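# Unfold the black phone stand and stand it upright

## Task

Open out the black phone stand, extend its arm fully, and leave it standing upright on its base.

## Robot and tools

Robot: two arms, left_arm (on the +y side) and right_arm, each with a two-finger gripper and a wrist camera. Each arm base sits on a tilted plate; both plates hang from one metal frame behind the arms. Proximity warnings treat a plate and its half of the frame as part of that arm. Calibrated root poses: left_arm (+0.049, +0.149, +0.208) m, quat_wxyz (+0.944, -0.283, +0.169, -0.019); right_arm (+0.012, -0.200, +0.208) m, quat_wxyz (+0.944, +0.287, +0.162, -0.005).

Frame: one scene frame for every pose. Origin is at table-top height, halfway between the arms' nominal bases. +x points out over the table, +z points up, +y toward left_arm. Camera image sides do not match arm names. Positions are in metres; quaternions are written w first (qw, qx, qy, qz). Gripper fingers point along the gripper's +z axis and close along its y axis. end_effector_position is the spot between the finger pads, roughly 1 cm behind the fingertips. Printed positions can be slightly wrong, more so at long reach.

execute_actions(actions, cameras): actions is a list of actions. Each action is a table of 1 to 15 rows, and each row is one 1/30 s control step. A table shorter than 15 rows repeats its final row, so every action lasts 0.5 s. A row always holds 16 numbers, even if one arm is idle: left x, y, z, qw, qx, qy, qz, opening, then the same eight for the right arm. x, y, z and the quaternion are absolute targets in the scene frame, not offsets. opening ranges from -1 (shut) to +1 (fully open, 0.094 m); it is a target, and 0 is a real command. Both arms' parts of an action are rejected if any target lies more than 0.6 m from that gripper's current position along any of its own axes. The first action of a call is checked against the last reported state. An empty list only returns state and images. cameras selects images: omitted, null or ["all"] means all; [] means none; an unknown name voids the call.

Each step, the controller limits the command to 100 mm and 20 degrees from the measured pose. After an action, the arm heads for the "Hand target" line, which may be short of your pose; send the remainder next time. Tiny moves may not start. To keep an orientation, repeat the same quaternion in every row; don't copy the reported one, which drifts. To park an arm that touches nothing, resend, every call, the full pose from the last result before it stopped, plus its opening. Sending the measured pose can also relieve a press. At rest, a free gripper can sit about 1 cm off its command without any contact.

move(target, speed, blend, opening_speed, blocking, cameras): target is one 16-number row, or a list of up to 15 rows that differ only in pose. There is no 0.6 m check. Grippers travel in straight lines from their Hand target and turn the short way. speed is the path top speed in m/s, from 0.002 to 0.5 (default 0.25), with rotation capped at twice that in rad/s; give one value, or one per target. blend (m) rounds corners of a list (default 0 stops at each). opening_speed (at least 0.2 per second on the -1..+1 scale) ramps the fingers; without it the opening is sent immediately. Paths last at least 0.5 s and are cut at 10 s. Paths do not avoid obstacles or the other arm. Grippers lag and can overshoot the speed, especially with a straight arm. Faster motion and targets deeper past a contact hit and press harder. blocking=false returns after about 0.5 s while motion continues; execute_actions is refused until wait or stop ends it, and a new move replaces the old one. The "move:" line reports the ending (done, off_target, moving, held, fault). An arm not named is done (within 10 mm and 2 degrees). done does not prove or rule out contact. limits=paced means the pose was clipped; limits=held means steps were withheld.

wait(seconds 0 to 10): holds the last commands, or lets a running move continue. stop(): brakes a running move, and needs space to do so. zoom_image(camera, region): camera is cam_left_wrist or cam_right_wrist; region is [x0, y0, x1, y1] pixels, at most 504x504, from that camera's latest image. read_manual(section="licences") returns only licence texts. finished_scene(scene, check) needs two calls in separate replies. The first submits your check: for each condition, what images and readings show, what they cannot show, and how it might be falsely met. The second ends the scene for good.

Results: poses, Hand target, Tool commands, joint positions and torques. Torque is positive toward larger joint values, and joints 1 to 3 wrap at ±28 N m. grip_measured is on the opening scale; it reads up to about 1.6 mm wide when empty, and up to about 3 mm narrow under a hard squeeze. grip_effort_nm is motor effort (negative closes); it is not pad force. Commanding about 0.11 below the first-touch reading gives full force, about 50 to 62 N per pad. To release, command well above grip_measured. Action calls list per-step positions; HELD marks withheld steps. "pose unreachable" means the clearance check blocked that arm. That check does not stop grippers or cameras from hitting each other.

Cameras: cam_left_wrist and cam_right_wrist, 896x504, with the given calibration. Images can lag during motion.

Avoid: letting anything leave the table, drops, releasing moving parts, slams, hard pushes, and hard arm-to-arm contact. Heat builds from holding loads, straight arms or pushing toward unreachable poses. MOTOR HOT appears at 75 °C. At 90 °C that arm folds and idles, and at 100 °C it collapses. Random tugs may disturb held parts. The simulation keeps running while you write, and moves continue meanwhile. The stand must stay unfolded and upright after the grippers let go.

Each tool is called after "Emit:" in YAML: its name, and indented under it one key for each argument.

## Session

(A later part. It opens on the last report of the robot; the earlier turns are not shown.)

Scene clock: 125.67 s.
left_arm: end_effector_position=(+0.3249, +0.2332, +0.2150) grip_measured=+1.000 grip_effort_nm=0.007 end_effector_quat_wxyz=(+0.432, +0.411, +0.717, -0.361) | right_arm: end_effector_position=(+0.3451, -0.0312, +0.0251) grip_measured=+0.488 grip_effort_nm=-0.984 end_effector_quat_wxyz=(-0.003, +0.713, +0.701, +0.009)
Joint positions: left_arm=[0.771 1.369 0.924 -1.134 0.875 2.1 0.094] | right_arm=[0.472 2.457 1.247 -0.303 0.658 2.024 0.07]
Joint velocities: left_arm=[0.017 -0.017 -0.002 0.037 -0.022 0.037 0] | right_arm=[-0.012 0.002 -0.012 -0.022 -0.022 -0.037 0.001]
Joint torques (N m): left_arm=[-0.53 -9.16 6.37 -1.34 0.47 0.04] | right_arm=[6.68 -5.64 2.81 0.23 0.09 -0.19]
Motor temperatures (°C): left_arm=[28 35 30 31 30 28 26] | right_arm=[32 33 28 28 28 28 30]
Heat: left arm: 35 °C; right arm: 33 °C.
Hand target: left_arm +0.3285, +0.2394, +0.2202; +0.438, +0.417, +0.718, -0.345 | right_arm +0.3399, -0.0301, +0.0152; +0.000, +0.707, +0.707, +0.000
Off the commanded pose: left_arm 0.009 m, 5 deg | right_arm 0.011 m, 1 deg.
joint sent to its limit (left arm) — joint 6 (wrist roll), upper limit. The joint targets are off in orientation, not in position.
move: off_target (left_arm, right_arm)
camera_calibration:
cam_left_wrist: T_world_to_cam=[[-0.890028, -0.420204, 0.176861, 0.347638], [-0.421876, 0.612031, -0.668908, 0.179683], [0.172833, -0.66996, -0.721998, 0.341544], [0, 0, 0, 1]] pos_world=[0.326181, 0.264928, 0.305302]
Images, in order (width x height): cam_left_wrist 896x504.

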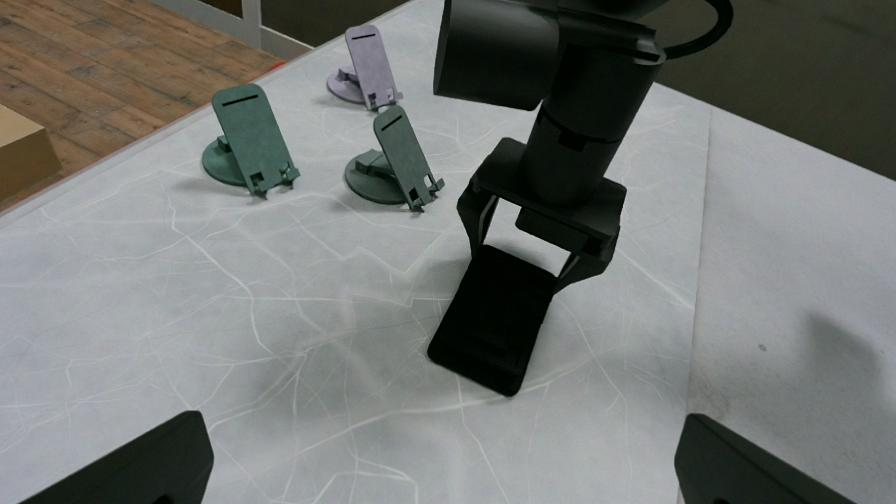

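Emit:
move:
  target: [0.328,0.24,0.22,0.461,0.428,0.69,-0.357,1,0.34,-0.03,0.016,0,0.7071,0.7071,0,1]
  opening_speed: 0.5
  cameras: []

Emit:
move:
  target:
    - [0.328,0.24,0.22,0.461,0.428,0.69,-0.357,1,0.34,-0.03,0.13,0,0.7071,0.7071,0,1]
    - [0.328,0.24,0.22,0.461,0.428,0.69,-0.357,1,0.33,-0.12,0.2,0,0,1,0,1]
    - [0.328,0.24,0.22,0.461,0.428,0.69,-0.357,1,0.343,-0.16,0.12,0.4056,-0.579,0.579,0.4056,1]

Scene clock: 147.17 s.
left_arm: end_effector_position=(+0.3249, +0.2332, +0.2150) grip_measured=+1.000 grip_effort_nm=0.007 end_effector_quat_wxyz=(+0.432, +0.411, +0.717, -0.361) | right_arm: end_effector_position=(+0.3453, -0.0311, +0.0251) grip_measured=+0.997 grip_effort_nm=0.188 end_effector_quat_wxyz=(-0.003, +0.713, +0.701, +0.010)
Joint positions: left_arm=[0.771 1.369 0.924 -1.134 0.875 2.1 0.094] | right_arm=[0.472 2.457 1.247 -0.302 0.658 2.024 0.094]
Joint velocities: left_arm=[-0.002 -0.012 -0.012 -0.081 0.066 0.051 0] | right_arm=[0.027 -0.002 0.002 -0.037 -0.007 0.051 0.001]
Joint torques (N m): left_arm=[-0.53 -9.2 6.28 -1.33 0.48 0.06] | right_arm=[7.06 -5.86 2.99 0.18 0.06 -0.11]
Motor temperatures (°C): left_arm=[28 35 31 31 30 28 26] | right_arm=[32 34 28 28 28 28 30]
Heat: left arm: 35 °C; right arm: 34 °C.
Hand target: left_arm +0.3285, +0.2394, +0.2202; +0.438, +0.417, +0.718, -0.345 | right_arm +0.3399, -0.0300, +0.0162; +0.000, +0.707, +0.707, +0.000
Off the commanded pose: left_arm 0.009 m, 5 deg | right_arm 0.011 m, 2 deg.
joint sent to its limit (left arm) — joint 6 (wrist roll), upper limit. The joint targets are off in orientation, not in position.
move: off_target (left_arm, right_arm)
No camera images: "cameras" was empty.

Scene clock: 155.70 s.
left_arm: end_effector_position=(+0.3249, +0.2332, +0.2150) grip_measured=+1.000 grip_effort_nm=0.007 end_effector_quat_wxyz=(+0.432, +0.411, +0.717, -0.361) | right_arm: end_effector_position=(+0.3472, -0.1708, +0.1238) grip_measured=+0.997 grip_effort_nm=0.178 end_effector_quat_wxyz=(-0.401, +0.593, -0.587, -0.379)
Joint positions: left_arm=[0.771 1.369 0.924 -1.134 0.875 2.1 0.094] | right_arm=[-0.278 1.89 1.078 -0.69 -0.641 -2.04 0.094]
Joint velocities: left_arm=[0.002 -0.027 -0.002 0.037 -0.051 -0.066 0] | right_arm=[-0.007 0.007 -0.002 -0.051 -0.066 -0.022 -0.001]
Joint torques (N m): left_arm=[-0.55 -9.09 6.31 -1.31 0.45 0.07] | right_arm=[3.97 -5.42 2.39 -0.87 -0.9 -0.12]
Motor temperatures (°C): left_arm=[28 35 31 31 30 28 26] | right_arm=[32 34 28 28 28 28 29]
Heat: left arm: 35 °C; right arm: 34 °C.
Hand target: left_arm +0.3285, +0.2394, +0.2202; +0.438, +0.417, +0.718, -0.345 | right_arm +0.3421, -0.1643, +0.1212; -0.402, +0.583, -0.581, -0.401
Off the commanded pose: left_arm 0.009 m, 5 deg | right_arm 0.012 m, 4 deg.
joint sent to its limit (left arm) — joint 6 (wrist roll), upper limit. The joint targets are off in orientation, not in position.
move: off_target (left_arm, right_arm)
camera_calibration:
cam_left_wrist: T_world_to_cam=[[-0.890028, -0.420204, 0.176861, 0.347638], [-0.421876, 0.612031, -0.668908, 0.179683], [0.172833, -0.66996, -0.721998, 0.341544], [0, 0, 0, 1]] pos_world=[0.326181, 0.264928, 0.305302]
cam_right_wrist: T_world_to_cam=[[0.999135, -0.0108465, 0.0401475, -0.35404], [0.0192257, -0.735561, -0.677185, -0.0112546], [0.0368761, 0.677371, -0.734717, 0.283982], [0, 0, 0, 1]] pos_world=[0.343478, -0.20448, 0.215239]

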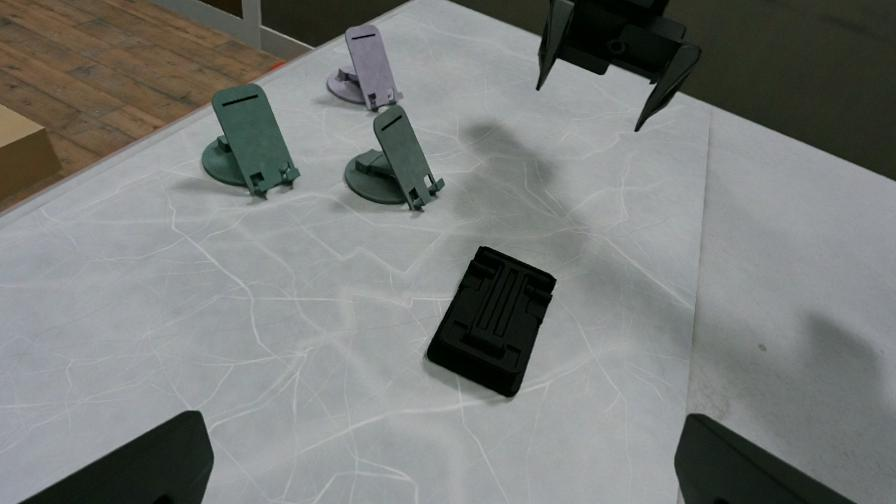

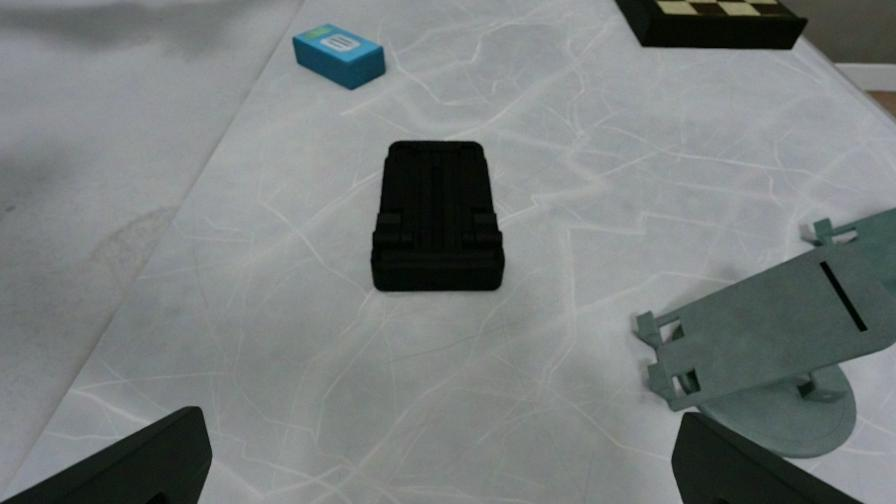

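Emit:
zoom_image:
  camera: "cam_right_wrist"
  region: [350, 120, 530, 310]

Emit:
zoom_image:
  camera: "cam_left_wrist"
  region: [410, 230, 580, 400]

Scaled by 2.653.

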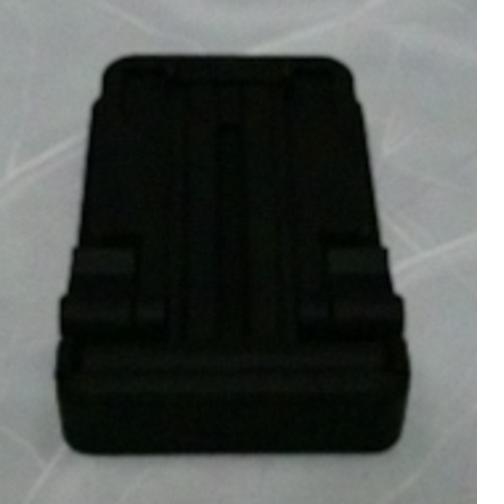

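Scaled by 2.965.

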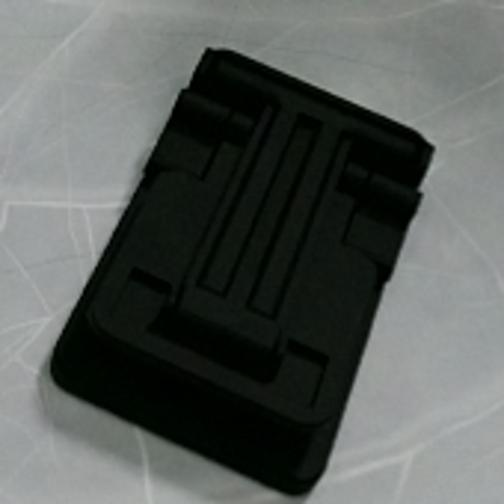

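Emit:
move:
  target: [0.328,0.24,0.22,0.461,0.428,0.69,-0.357,1,0.342,-0.095,0.042,0.4056,-0.579,0.579,0.4056,1]
  speed: 0.15

Scene clock: 164.30 s.
left_arm: end_effector_position=(+0.3249, +0.2332, +0.2150) grip_measured=+1.000 grip_effort_nm=0.002 end_effector_quat_wxyz=(+0.432, +0.411, +0.717, -0.361) | right_arm: end_effector_position=(+0.3462, -0.1078, +0.0415) grip_measured=+0.997 grip_effort_nm=0.178 end_effector_quat_wxyz=(-0.399, +0.586, -0.585, -0.394)
Joint positions: left_arm=[0.771 1.369 0.924 -1.134 0.875 2.1 0.094] | right_arm=[-0.237 2.239 1.126 -0.387 -0.651 -1.988 0.094]
Joint velocities: left_arm=[-0.007 -0.007 -0.002 0.022 0.022 -0.051 0] | right_arm=[0.007 0.002 -0.007 -0.051 0.037 0.051 0]
Joint torques (N m): left_arm=[-0.53 -9.03 6.32 -1.33 0.46 0.04] | right_arm=[6.49 -5.71 0.8 -0.45 -0.87 0.04]
Motor temperatures (°C): left_arm=[28 35 31 31 30 28 26] | right_arm=[31 34 28 28 29 28 29]
Heat: left arm: 35 °C; right arm: 34 °C.
Hand target: left_arm +0.3285, +0.2394, +0.2202; +0.438, +0.417, +0.718, -0.345 | right_arm +0.3435, -0.0958, +0.0412; -0.405, +0.579, -0.579, -0.407
Off the commanded pose: left_arm 0.009 m, 5 deg | right_arm 0.013 m, 2 deg.
joint sent to its limit (left arm) — joint 6 (wrist roll), upper limit. The joint targets are off in orientation, not in position.
move: off_target (left_arm, right_arm)
camera_calibration:
cam_left_wrist: T_world_to_cam=[[-0.890028, -0.420204, 0.176861, 0.347638], [-0.421876, 0.612031, -0.668908, 0.179683], [0.172833, -0.66996, -0.721998, 0.341544], [0, 0, 0, 1]] pos_world=[0.326181, 0.264928, 0.305302]
cam_right_wrist: T_world_to_cam=[[0.999843, -0.00462608, 0.0171189, -0.347642], [0.00853364, -0.720718, -0.693175, -0.0147391], [0.0155446, 0.693213, -0.720566, 0.189369], [0, 0, 0, 1]] pos_world=[0.344769, -0.143504, 0.132187]

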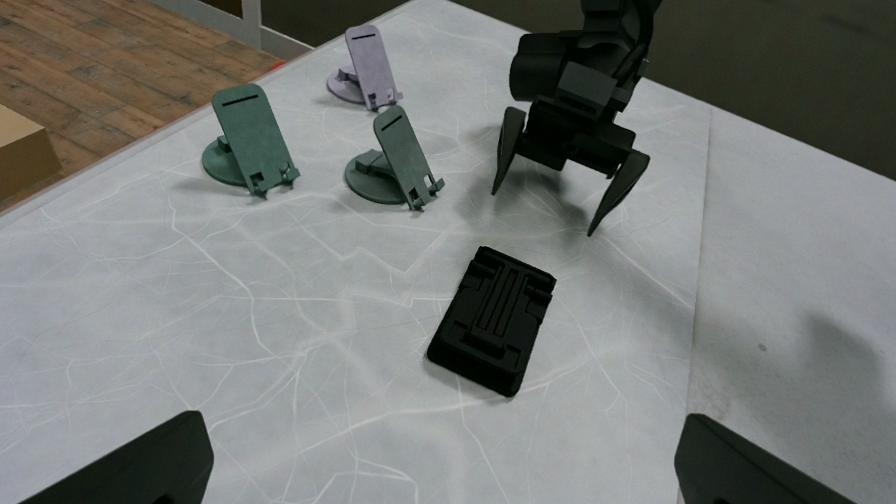

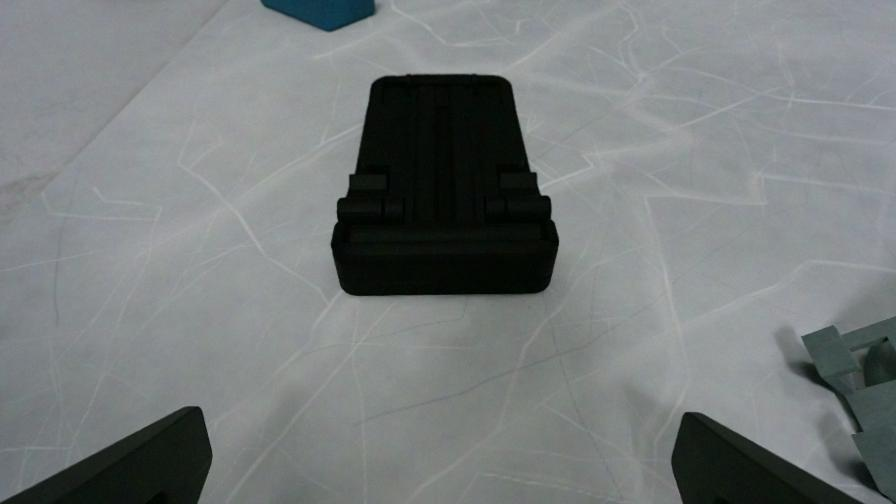

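Emit:
move:
  target: [0.328,0.24,0.22,0.461,0.428,0.69,-0.357,1,0.341,-0.025,0.022,0.4056,-0.579,0.579,0.4056,1]
  speed: 0.08

Scene clock: 172.37 s.
left_arm: end_effector_position=(+0.3249, +0.2332, +0.2150) grip_measured=+1.000 grip_effort_nm=0.012 end_effector_quat_wxyz=(+0.432, +0.411, +0.717, -0.361) | right_arm: end_effector_position=(+0.3502, -0.0360, +0.0245) grip_measured=+0.997 grip_effort_nm=0.183 end_effector_quat_wxyz=(-0.408, +0.582, -0.582, -0.394)
Joint positions: left_arm=[0.771 1.369 0.924 -1.134 0.875 2.1 0.094] | right_arm=[-0.095 2.405 1.126 -0.106 -0.651 -1.811 0.094]
Joint velocities: left_arm=[-0.002 -0.002 -0.007 -0.007 -0.037 0.037 0] | right_arm=[-0.002 -0.007 -0.012 -0.022 -0.051 -0.007 0]
Joint torques (N m): left_arm=[-0.5 -9.11 6.46 -1.34 0.48 0.05] | right_arm=[7.13 -5.14 0.53 -0.19 -0.71 0.11]
Motor temperatures (°C): left_arm=[27 35 31 31 30 28 26] | right_arm=[31 34 28 28 29 28 29]
Heat: left arm: 35 °C; right arm: 34 °C.
Hand target: left_arm +0.3285, +0.2394, +0.2202; +0.438, +0.417, +0.718, -0.345 | right_arm +0.3423, -0.0248, +0.0223; -0.406, +0.579, -0.578, -0.407
Off the commanded pose: left_arm 0.009 m, 5 deg | right_arm 0.015 m, 1 deg.
joint sent to its limit (left arm) — joint 6 (wrist roll), upper limit. The joint targets are off in orientation, not in position.
move: off_target (left_arm, right_arm)
camera_calibration:
cam_left_wrist: T_world_to_cam=[[-0.890028, -0.420204, 0.176861, 0.347638], [-0.421876, 0.612031, -0.668908, 0.179683], [0.172833, -0.66996, -0.721998, 0.341544], [0, 0, 0, 1]] pos_world=[0.326181, 0.264928, 0.305302]
cam_right_wrist: T_world_to_cam=[[0.999581, -0.0129366, 0.0259019, -0.351381], [0.00907289, -0.709604, -0.704543, 0.0257217], [0.0274945, 0.704482, -0.709189, 0.123241], [0, 0, 0, 1]] pos_world=[0.347612, -0.0731143, 0.114624]

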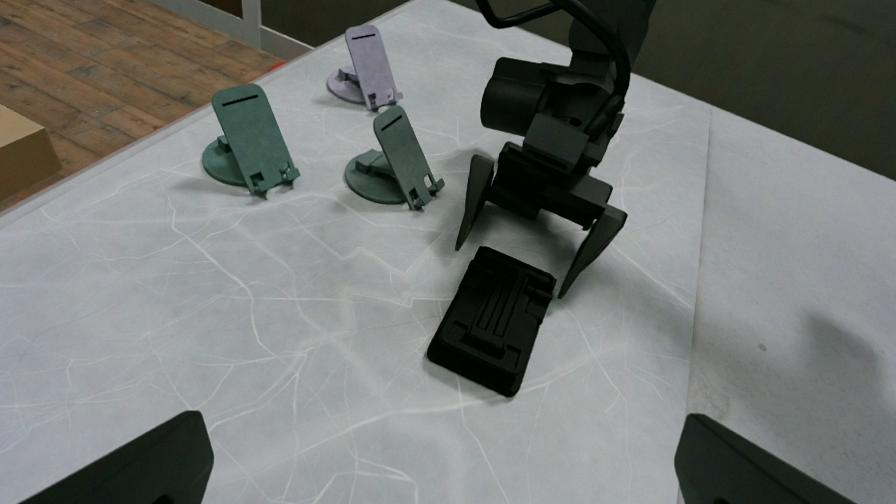

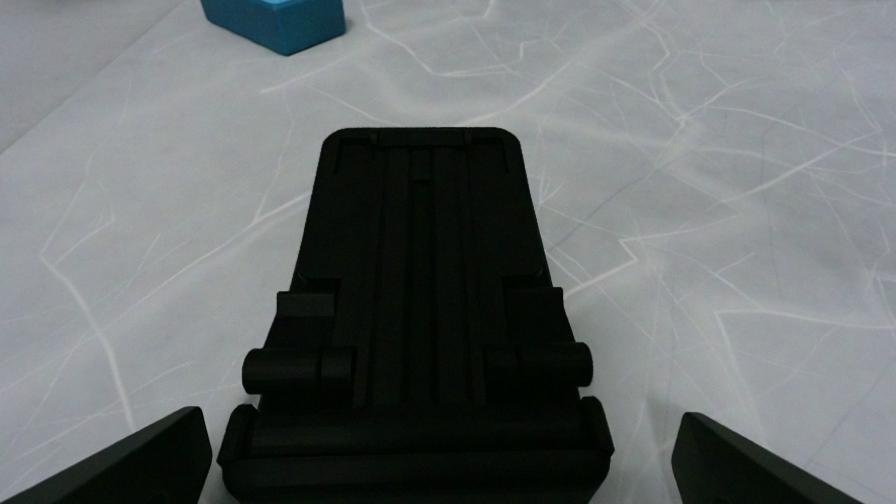

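Emit:
move:
  target: [0.328,0.24,0.22,0.461,0.428,0.69,-0.357,1,0.333,-0.020,0.020,0.4056,-0.579,0.579,0.4056,1]
  speed: 0.08
  cameras: ["cam_right_wrist"]

Scene clock: 176.27 s.
left_arm: end_effector_position=(+0.3249, +0.2332, +0.2150) grip_measured=+1.000 grip_effort_nm=0.007 end_effector_quat_wxyz=(+0.432, +0.411, +0.717, -0.361) | right_arm: end_effector_position=(+0.3470, -0.0344, +0.0231) grip_measured=+0.997 grip_effort_nm=0.183 end_effector_quat_wxyz=(-0.412, +0.581, -0.585, -0.388)
Joint positions: left_arm=[0.771 1.369 0.924 -1.134 0.875 2.1 0.094] | right_arm=[-0.095 2.405 1.096 -0.056 -0.651 -1.804 0.094]
Joint velocities: left_arm=[0.022 -0.012 -0.002 -0.095 -0.066 0.022 0] | right_arm=[-0.017 -0.002 -0.002 -0.022 -0.066 -0.022 0]
Joint torques (N m): left_arm=[-0.53 -9.13 6.28 -1.33 0.47 0.04] | right_arm=[7.45 -4.63 0.05 -0.12 -0.68 0.03]
Motor temperatures (°C): left_arm=[27 35 31 31 30 28 26] | right_arm=[32 34 28 28 29 28 29]
Heat: left arm: 35 °C; right arm: 34 °C.
Hand target: left_arm +0.3285, +0.2394, +0.2202; +0.438, +0.417, +0.718, -0.345 | right_arm +0.3330, -0.0205, +0.0203; -0.405, +0.579, -0.579, -0.406
Off the commanded pose: left_arm 0.009 m, 5 deg | right_arm 0.020 m, 2 deg.
joint sent to its limit (left arm) — joint 6 (wrist roll), upper limit. The joint targets are off in orientation, not in position.
move: off_target (left_arm, right_arm)
camera_calibration:
cam_right_wrist: T_world_to_cam=[[0.999032, -0.0254991, 0.0358527, -0.34859], [0.0070098, -0.712249, -0.701892, 0.0264437], [0.0434336, 0.701464, -0.711381, 0.115624], [0, 0, 0, 1]] pos_world=[0.343045, -0.0711601, 0.113311]
Images, in order (width x height): cam_right_wrist 896x504.

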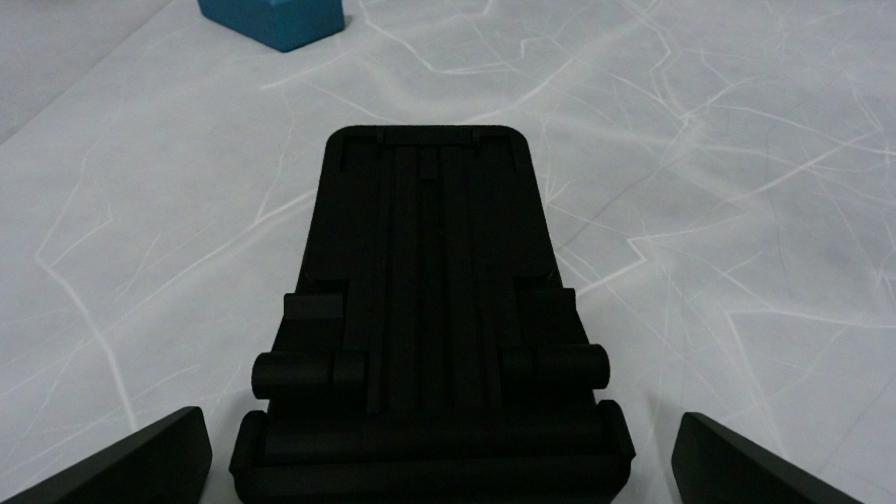

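Emit:
move:
  target: [0.328,0.24,0.22,0.461,0.428,0.69,-0.357,1,0.331,-0.020,0.020,0.4056,-0.579,0.579,0.4056,0.36]
  opening_speed: 0.3
  cameras: ["cam_right_wrist"]

Scene clock: 180.40 s.
left_arm: end_effector_position=(+0.3249, +0.2332, +0.2150) grip_measured=+1.000 grip_effort_nm=0.007 end_effector_quat_wxyz=(+0.432, +0.411, +0.717, -0.361) | right_arm: end_effector_position=(+0.3452, -0.0339, +0.0229) grip_measured=+0.489 grip_effort_nm=-0.984 end_effector_quat_wxyz=(-0.413, +0.581, -0.585, -0.387)
Joint positions: left_arm=[0.771 1.369 0.924 -1.134 0.875 2.1 0.094] | right_arm=[-0.095 2.405 1.087 -0.046 -0.651 -1.804 0.07]
Joint velocities: left_arm=[0.007 0.012 -0.012 -0.051 -0.022 0.051 0] | right_arm=[-0.007 0.002 0.002 0.066 0.007 -0.037 0]
Joint torques (N m): left_arm=[-0.53 -9.07 6.32 -1.35 0.46 0.07] | right_arm=[7.3 -4.74 -0.34 -0.13 -0.74 0.08]
Motor temperatures (°C): left_arm=[27 35 31 31 30 28 26] | right_arm=[32 33 28 28 29 28 29]
Heat: left arm: 35 °C; right arm: 33 °C.
Hand target: left_arm +0.3285, +0.2394, +0.2202; +0.438, +0.417, +0.718, -0.345 | right_arm +0.3310, -0.0205, +0.0203; -0.405, +0.579, -0.579, -0.406
Off the commanded pose: left_arm 0.009 m, 5 deg | right_arm 0.020 m, 2 deg.
joint sent to its limit (left arm) — joint 6 (wrist roll), upper limit. The joint targets are off in orientation, not in position.
move: off_target (left_arm, right_arm)
camera_calibration:
cam_right_wrist: T_world_to_cam=[[0.998965, -0.0262637, 0.03714, -0.346878], [0.007356, -0.712459, -0.701675, 0.0265537], [0.0448893, 0.701222, -0.711529, 0.114703], [0, 0, 0, 1]] pos_world=[0.341174, -0.0706244, 0.11313]
Images, in order (width x height): cam_right_wrist 896x504.

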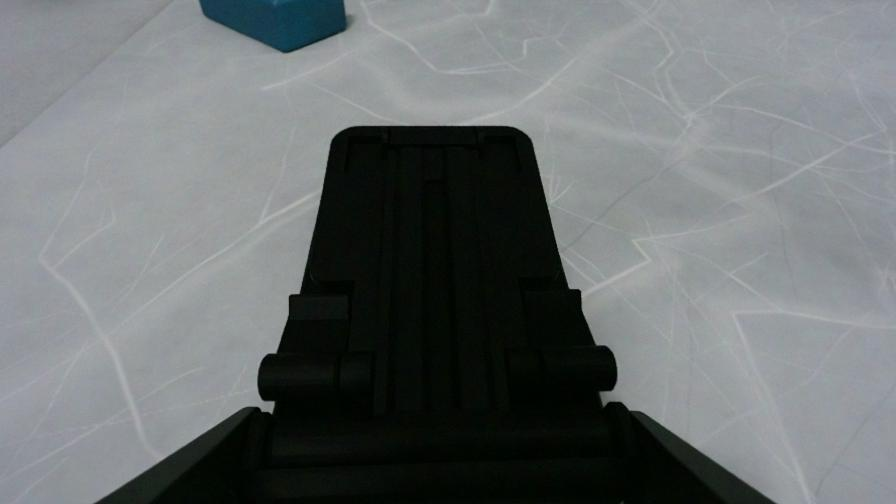

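Emit:
move:
  target: [0.345,0.12,0.085,0.2706,0.6533,0.6533,-0.2706,0.7,0.331,-0.020,0.020,0.4056,-0.579,0.579,0.4056,0.36]

Scene clock: 194.47 s.
left_arm: end_effector_position=(+0.3491, +0.1279, +0.0870) grip_measured=+0.701 grip_effort_nm=-0.046 end_effector_quat_wxyz=(+0.275, +0.649, +0.659, -0.262) | right_arm: end_effector_position=(+0.3452, -0.0339, +0.0229) grip_measured=+0.488 grip_effort_nm=-0.989 end_effector_quat_wxyz=(-0.413, +0.581, -0.585, -0.387)
Joint positions: left_arm=[0.244 1.698 0.794 -0.378 0.284 1.86 0.08] | right_arm=[-0.095 2.405 1.087 -0.046 -0.651 -1.804 0.07]
Joint velocities: left_arm=[-0.007 -0.002 0.012 0.022 -0.037 0.007 0] | right_arm=[-0.012 0.002 -0.027 0.007 0.007 0.051 0]
Joint torques (N m): left_arm=[-5 -5.27 4.04 -0.49 0.45 -0.1] | right_arm=[7.49 -4.72 -0.43 -0.13 -0.73 0.07]
Motor temperatures (°C): left_arm=[28 35 31 31 30 28 26] | right_arm=[32 33 28 28 29 28 30]
Heat: left arm: 35 °C; right arm: 33 °C.
Hand target: left_arm +0.3482, +0.1200, +0.0860; +0.275, +0.651, +0.654, -0.270 | right_arm +0.3310, -0.0205, +0.0204; -0.405, +0.579, -0.579, -0.406
Off the commanded pose: left_arm 0.009 m, 1 deg | right_arm 0.020 m, 2 deg.
move: off_target (right_arm)
camera_calibration:
cam_left_wrist: T_world_to_cam=[[-0.998919, -0.0458384, -0.00778307, 0.353789], [-0.0406274, 0.94195, -0.333285, -0.0357445], [0.0226085, -0.332608, -0.942794, 0.20286], [0, 0, 0, 1]] pos_world=[0.347368, 0.117359, 0.182096]
cam_right_wrist: T_world_to_cam=[[0.998965, -0.0262637, 0.03714, -0.346878], [0.007356, -0.712459, -0.701675, 0.0265537], [0.0448893, 0.701222, -0.711529, 0.114703], [0, 0, 0, 1]] pos_world=[0.341174, -0.0706244, 0.11313]

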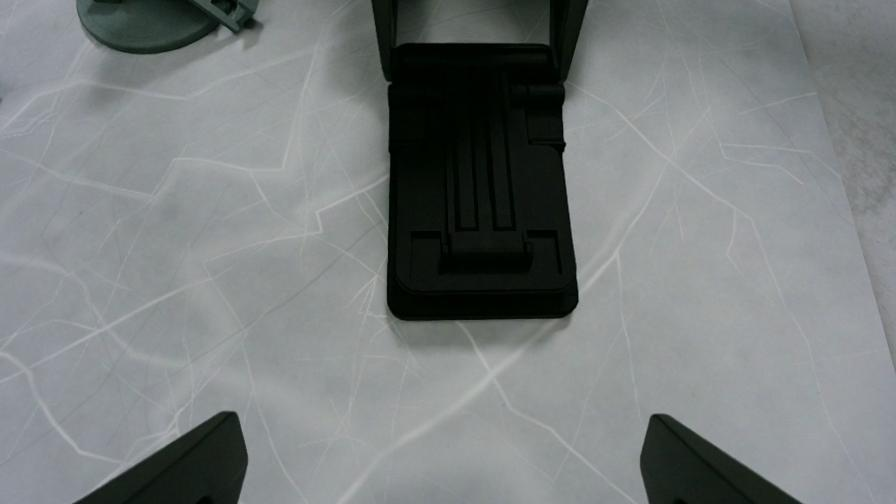

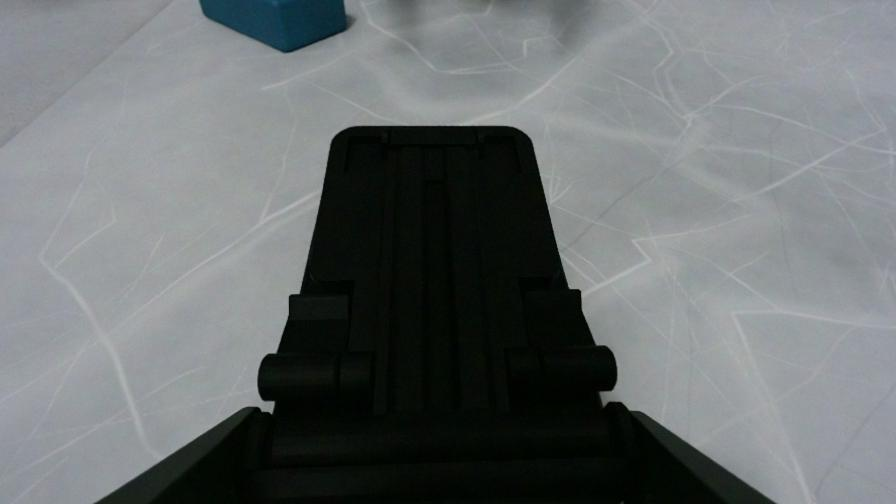

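Emit:
zoom_image:
  camera: "cam_left_wrist"
  region: [370, 130, 600, 330]

Scaled by 2.191.

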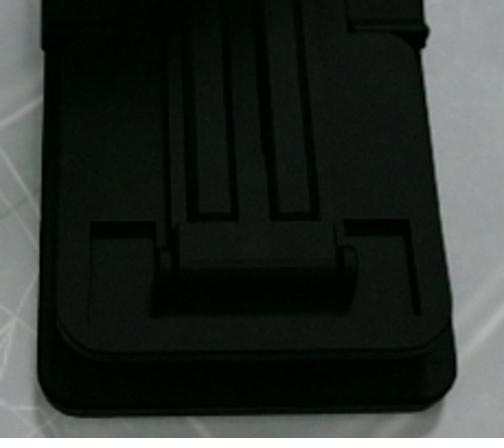

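Emit:
move:
  target: [0.336,0.057,0.029,0.2706,0.6533,0.6533,-0.2706,0.9,0.331,-0.020,0.020,0.4056,-0.579,0.579,0.4056,0.36]
  speed: 0.08

Emit:
zoom_image:
  camera: "cam_right_wrist"
  region: [250, 50, 650, 450]

Scene clock: 202.67 s.
left_arm: end_effector_position=(+0.3436, +0.0672, +0.0289) grip_measured=+0.899 grip_effort_nm=0.081 end_effector_quat_wxyz=(+0.274, +0.649, +0.661, -0.258) | right_arm: end_effector_position=(+0.3452, -0.0339, +0.0229) grip_measured=+0.488 grip_effort_nm=-0.984 end_effector_quat_wxyz=(-0.413, +0.581, -0.585, -0.387)
Joint positions: left_arm=[0.158 2.003 0.756 -0.006 0.252 1.773 0.089] | right_arm=[-0.095 2.405 1.087 -0.046 -0.651 -1.804 0.07]
Joint velocities: left_arm=[-0.007 -0.007 -0.012 0.007 0.051 0.037 0] | right_arm=[-0.007 -0.002 -0.007 0.022 0.007 -0.037 -0.001]
Joint torques (N m): left_arm=[-6.31 -5.29 1.39 -0.33 0.47 -0.11] | right_arm=[7.49 -4.93 -0.24 -0.16 -0.72 0.06]
Motor temperatures (°C): left_arm=[28 35 30 31 30 28 26] | right_arm=[32 32 28 28 29 28 30]
Heat: left arm: 35 °C; right arm: 32 °C.
Hand target: left_arm +0.3359, +0.0566, +0.0290; +0.271, +0.653, +0.653, -0.270 | right_arm +0.3310, -0.0205, +0.0204; -0.405, +0.579, -0.579, -0.406
Off the commanded pose: left_arm 0.013 m, 2 deg | right_arm 0.020 m, 2 deg.
move: off_target (left_arm, right_arm)
camera_calibration:
cam_left_wrist: T_world_to_cam=[[-0.998712, -0.0494603, -0.0113553, 0.345314], [-0.0430527, 0.944259, -0.326375, 0.00228154], [0.026865, -0.325466, -0.945172, 0.126232], [0, 0, 0, 1]] pos_world=[0.341576, 0.0560092, 0.123977]
cam_right_wrist: T_world_to_cam=[[0.998965, -0.0262637, 0.03714, -0.346878], [0.007356, -0.712459, -0.701675, 0.0265537], [0.0448893, 0.701222, -0.711529, 0.114703], [0, 0, 0, 1]] pos_world=[0.341174, -0.0706244, 0.11313]

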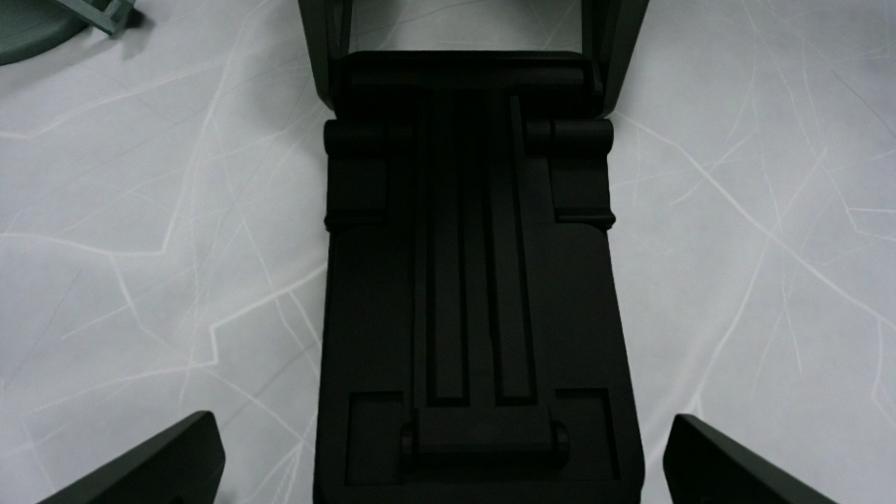

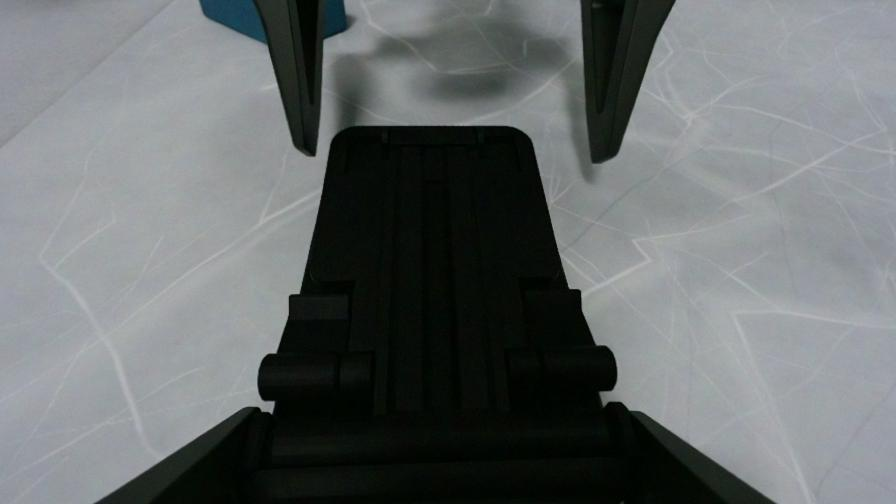

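Scaled by 1.260.

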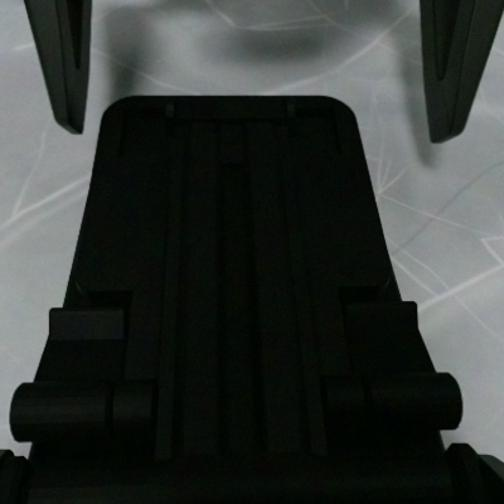

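Emit:
move:
  target: [0.327,0.047,0.027,0.2706,0.6533,0.6533,-0.2706,0.9,0.331,-0.020,0.020,0.4056,-0.579,0.579,0.4056,0.36]
  speed: 0.08

Emit:
zoom_image:
  camera: "cam_right_wrist"
  region: [250, 50, 650, 450]

Scene clock: 206.47 s.
left_arm: end_effector_position=(+0.3354, +0.0580, +0.0271) grip_measured=+0.899 grip_effort_nm=0.081 end_effector_quat_wxyz=(+0.274, +0.649, +0.661, -0.257) | right_arm: end_effector_position=(+0.3452, -0.0339, +0.0229) grip_measured=+0.488 grip_effort_nm=-0.989 end_effector_quat_wxyz=(-0.413, +0.581, -0.585, -0.387)
Joint positions: left_arm=[0.139 2.022 0.72 0.055 0.246 1.753 0.089] | right_arm=[-0.095 2.405 1.087 -0.046 -0.651 -1.804 0.07]
Joint velocities: left_arm=[-0.012 -0.017 0.007 -0.022 -0.066 -0.022 0] | right_arm=[0.012 -0.017 -0.007 -0.007 0.022 -0.037 0.001]
Joint torques (N m): left_arm=[-6.3 -5.03 1.03 -0.29 0.47 -0.12] | right_arm=[7.56 -4.68 -0.51 -0.12 -0.74 0.08]
Motor temperatures (°C): left_arm=[28 35 30 31 30 28 26] | right_arm=[32 32 28 28 29 28 30]
Heat: left arm: 35 °C; right arm: 32 °C.
Hand target: left_arm +0.3268, +0.0473, +0.0272; +0.271, +0.653, +0.653, -0.271 | right_arm +0.3310, -0.0205, +0.0204; -0.405, +0.579, -0.579, -0.406
Off the commanded pose: left_arm 0.014 m, 2 deg | right_arm 0.020 m, 2 deg.
move: off_target (left_arm, right_arm)
camera_calibration:
cam_left_wrist: T_world_to_cam=[[-0.998666, -0.0502248, -0.0119857, 0.336715], [-0.0435883, 0.944446, -0.325764, 0.010215], [0.0276812, -0.324807, -0.945375, 0.121341], [0, 0, 0, 1]] pos_world=[0.333353, 0.0466764, 0.122077]
cam_right_wrist: T_world_to_cam=[[0.998965, -0.0262637, 0.03714, -0.346878], [0.007356, -0.712459, -0.701675, 0.0265537], [0.0448893, 0.701222, -0.711529, 0.114703], [0, 0, 0, 1]] pos_world=[0.341174, -0.0706244, 0.11313]

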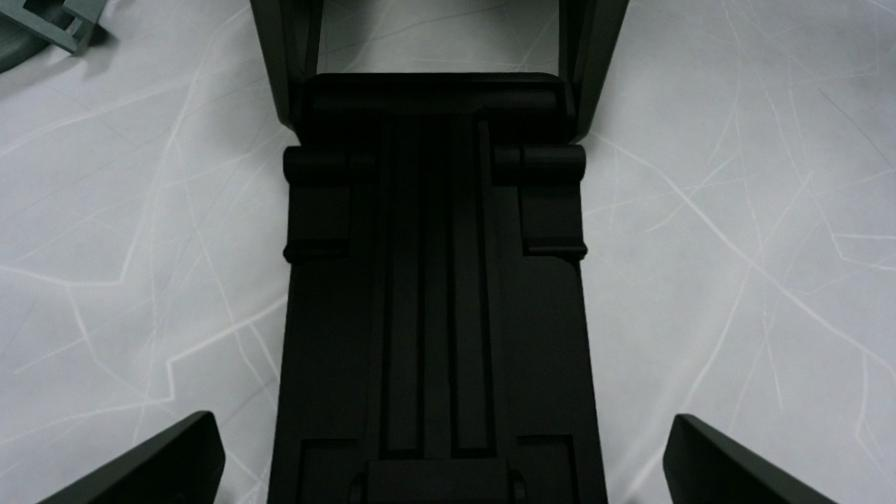

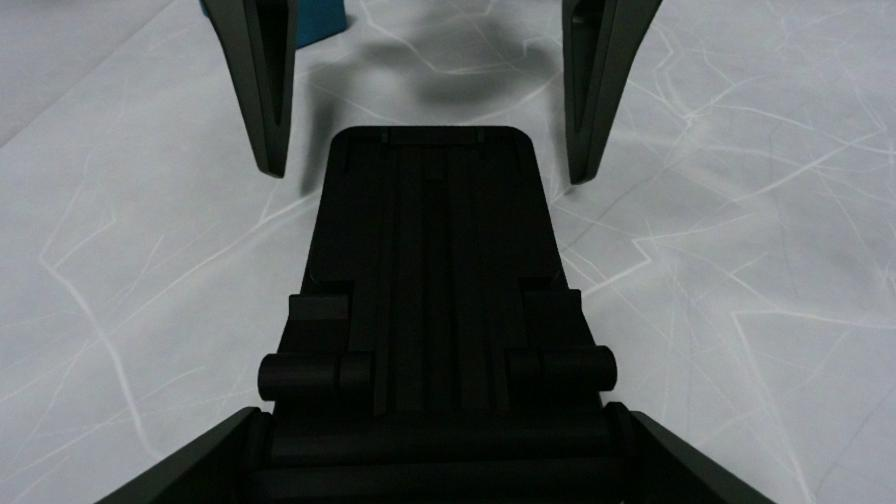

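Scaled by 1.260.

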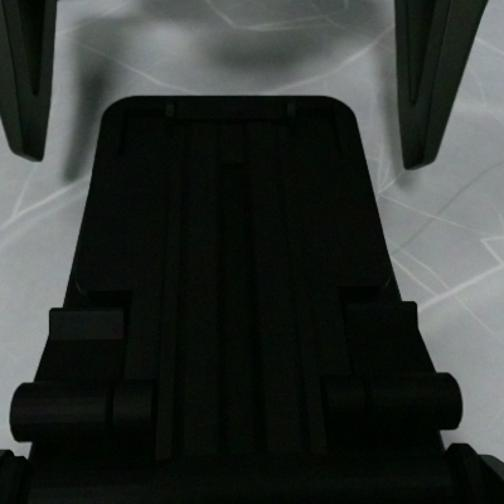

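Emit:
move:
  target: [0.327,0.045,0.024,0.2706,0.6533,0.6533,-0.2706,0.22,0.331,-0.020,0.020,0.4056,-0.579,0.579,0.4056,0.36]
  opening_speed: 0.3

Emit:
zoom_image:
  camera: "cam_right_wrist"
  region: [250, 50, 650, 450]

Scene clock: 214.13 s.
left_arm: end_effector_position=(+0.3358, +0.0564, +0.0237) grip_measured=+0.311 grip_effort_nm=-1.004 end_effector_quat_wxyz=(+0.275, +0.649, +0.662, -0.255) | right_arm: end_effector_position=(+0.3452, -0.0339, +0.0229) grip_measured=+0.488 grip_effort_nm=-0.979 end_effector_quat_wxyz=(-0.413, +0.581, -0.585, -0.387)
Joint positions: left_arm=[0.139 2.038 0.72 0.077 0.245 1.752 0.062] | right_arm=[-0.095 2.405 1.087 -0.046 -0.651 -1.804 0.07]
Joint velocities: left_arm=[0.002 -0.012 0.002 0.066 -0.007 0.037 0] | right_arm=[0.002 0.012 0.012 0.007 0.022 0.037 0]
Joint torques (N m): left_arm=[-6.37 -4.94 1.32 -0.37 0.48 -0.08] | right_arm=[7.42 -4.68 -0.28 -0.18 -0.74 0.09]
Motor temperatures (°C): left_arm=[28 34 30 30 30 28 26] | right_arm=[32 32 28 28 29 28 30]
Heat: left arm: 34 °C; right arm: 32 °C.
Hand target: left_arm +0.3267, +0.0454, +0.0242; +0.271, +0.653, +0.653, -0.271 | right_arm +0.3310, -0.0205, +0.0204; -0.405, +0.579, -0.579, -0.406
Off the commanded pose: left_arm 0.014 m, 2 deg | right_arm 0.020 m, 2 deg.
move: off_target (left_arm, right_arm)
camera_calibration:
cam_left_wrist: T_world_to_cam=[[-0.998403, -0.0541642, -0.0160424, 0.337241], [-0.0460633, 0.944993, -0.323831, 0.0114134], [0.0327, -0.322575, -0.945979, 0.115886], [0, 0, 0, 1]] pos_world=[0.333439, 0.0448628, 0.118732]
cam_right_wrist: T_world_to_cam=[[0.998965, -0.0262637, 0.03714, -0.346878], [0.007356, -0.712459, -0.701675, 0.0265537], [0.0448893, 0.701222, -0.711529, 0.114703], [0, 0, 0, 1]] pos_world=[0.341174, -0.0706244, 0.11313]

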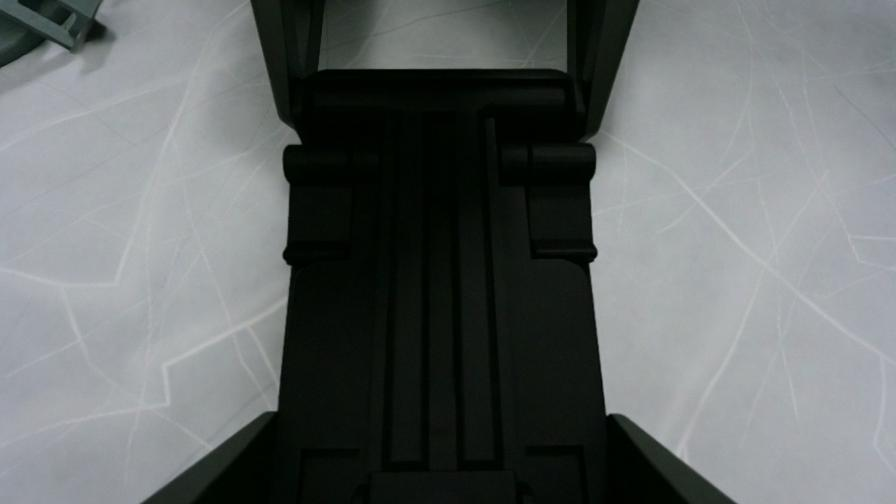

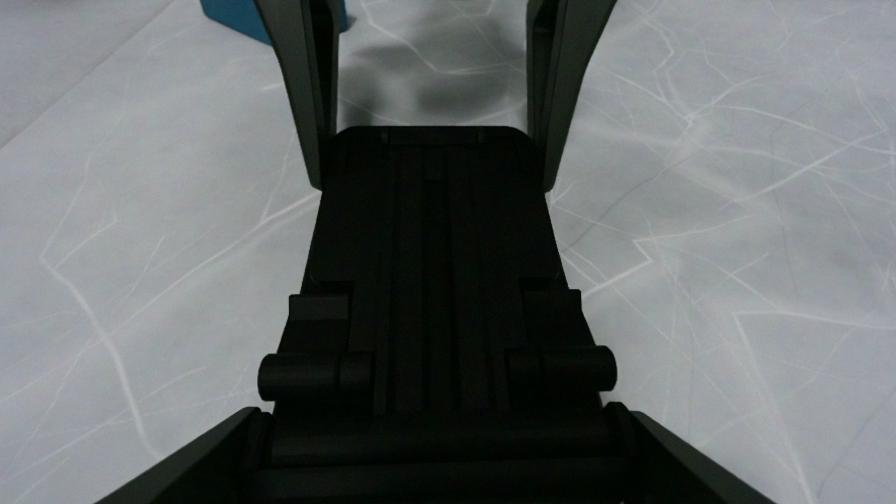

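Scaled by 1.260.

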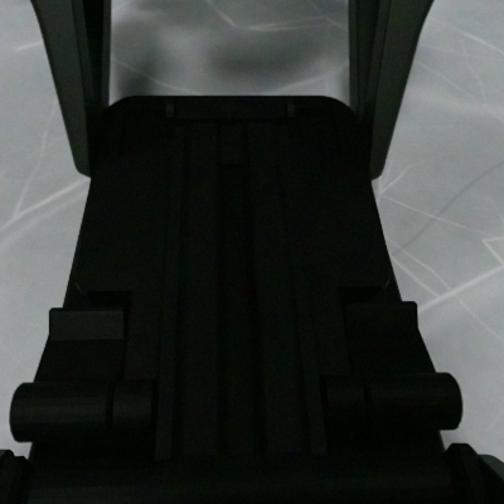

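Emit:
move:
  target: [0.328,0.040,0.055,0.1531,0.690,0.690,-0.1531,0.22,0.331,-0.020,0.020,0.4056,-0.579,0.579,0.4056,0.36]
  speed: 0.05

Emit:
zoom_image:
  camera: "cam_right_wrist"
  region: [250, 0, 700, 450]

Scene clock: 231.37 s.
left_arm: end_effector_position=(+0.3367, +0.0499, +0.0473) grip_measured=+0.310 grip_effort_nm=-1.018 end_effector_quat_wxyz=(+0.152, +0.681, +0.704, -0.136) | right_arm: end_effector_position=(+0.3452, -0.0333, +0.0242) grip_measured=+0.488 grip_effort_nm=-0.984 end_effector_quat_wxyz=(-0.414, +0.577, -0.586, -0.390)
Joint positions: left_arm=[-0.158 1.955 0.683 0.049 -0.216 1.459 0.062] | right_arm=[-0.095 2.405 1.087 -0.046 -0.659 -1.797 0.07]
Joint velocities: left_arm=[-0.002 -0.007 -0.017 0.007 0.022 -0.037 0.001] | right_arm=[-0.002 0.007 -0.007 0.037 -0.007 -0.007 0]
Joint torques (N m): left_arm=[-7.84 -7.15 3.06 -0.43 0.51 -0.16] | right_arm=[7.34 -4.78 -0.31 -0.16 -0.64 0.01]
Motor temperatures (°C): left_arm=[29 34 30 30 30 28 27] | right_arm=[32 32 28 28 29 28 31]
Heat: left arm: 34 °C; right arm: 32 °C.
Hand target: left_arm +0.3290, +0.0395, +0.0563; +0.155, +0.689, +0.690, -0.154 | right_arm +0.3311, -0.0205, +0.0204; -0.406, +0.579, -0.579, -0.406
Off the commanded pose: left_arm 0.015 m, 3 deg | right_arm 0.020 m, 2 deg.
move: off_target (left_arm, right_arm)
camera_calibration:
cam_left_wrist: T_world_to_cam=[[-0.997825, -0.0620634, -0.0222245, 0.338634], [-0.0626746, 0.997643, 0.0279509, 0.0115424], [0.0204374, 0.029283, -0.999362, 0.125127], [0, 0, 0, 1]] pos_world=[0.336063, 0.00583745, 0.132251]
cam_right_wrist: T_world_to_cam=[[0.999074, -0.0301137, 0.0307213, -0.346887], [0.000454783, -0.7067, -0.707514, 0.0305946], [0.0430166, 0.706873, -0.706032, 0.115963], [0, 0, 0, 1]] pos_world=[0.341563, -0.070796, 0.114176]

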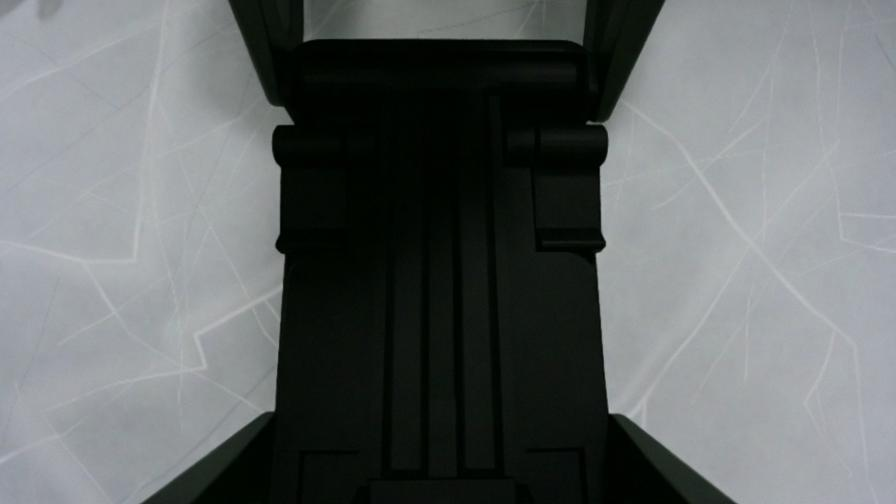

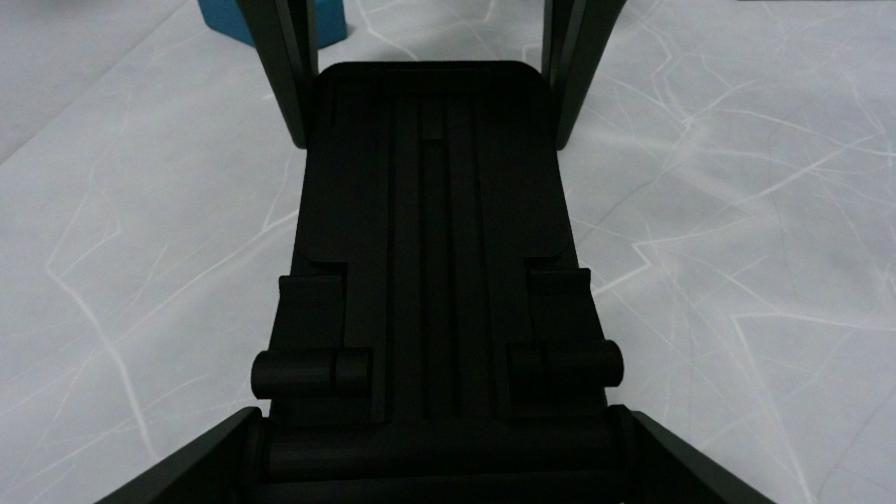

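Scaled by 1.120.

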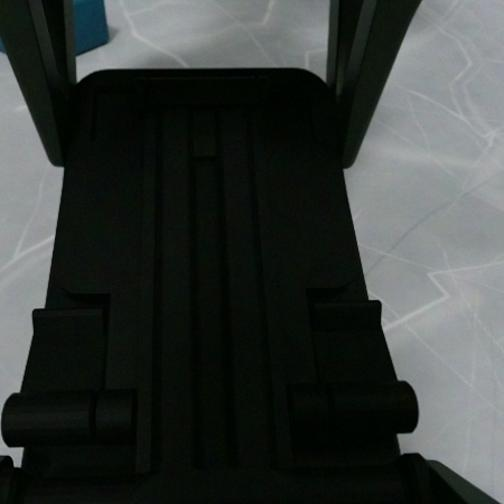

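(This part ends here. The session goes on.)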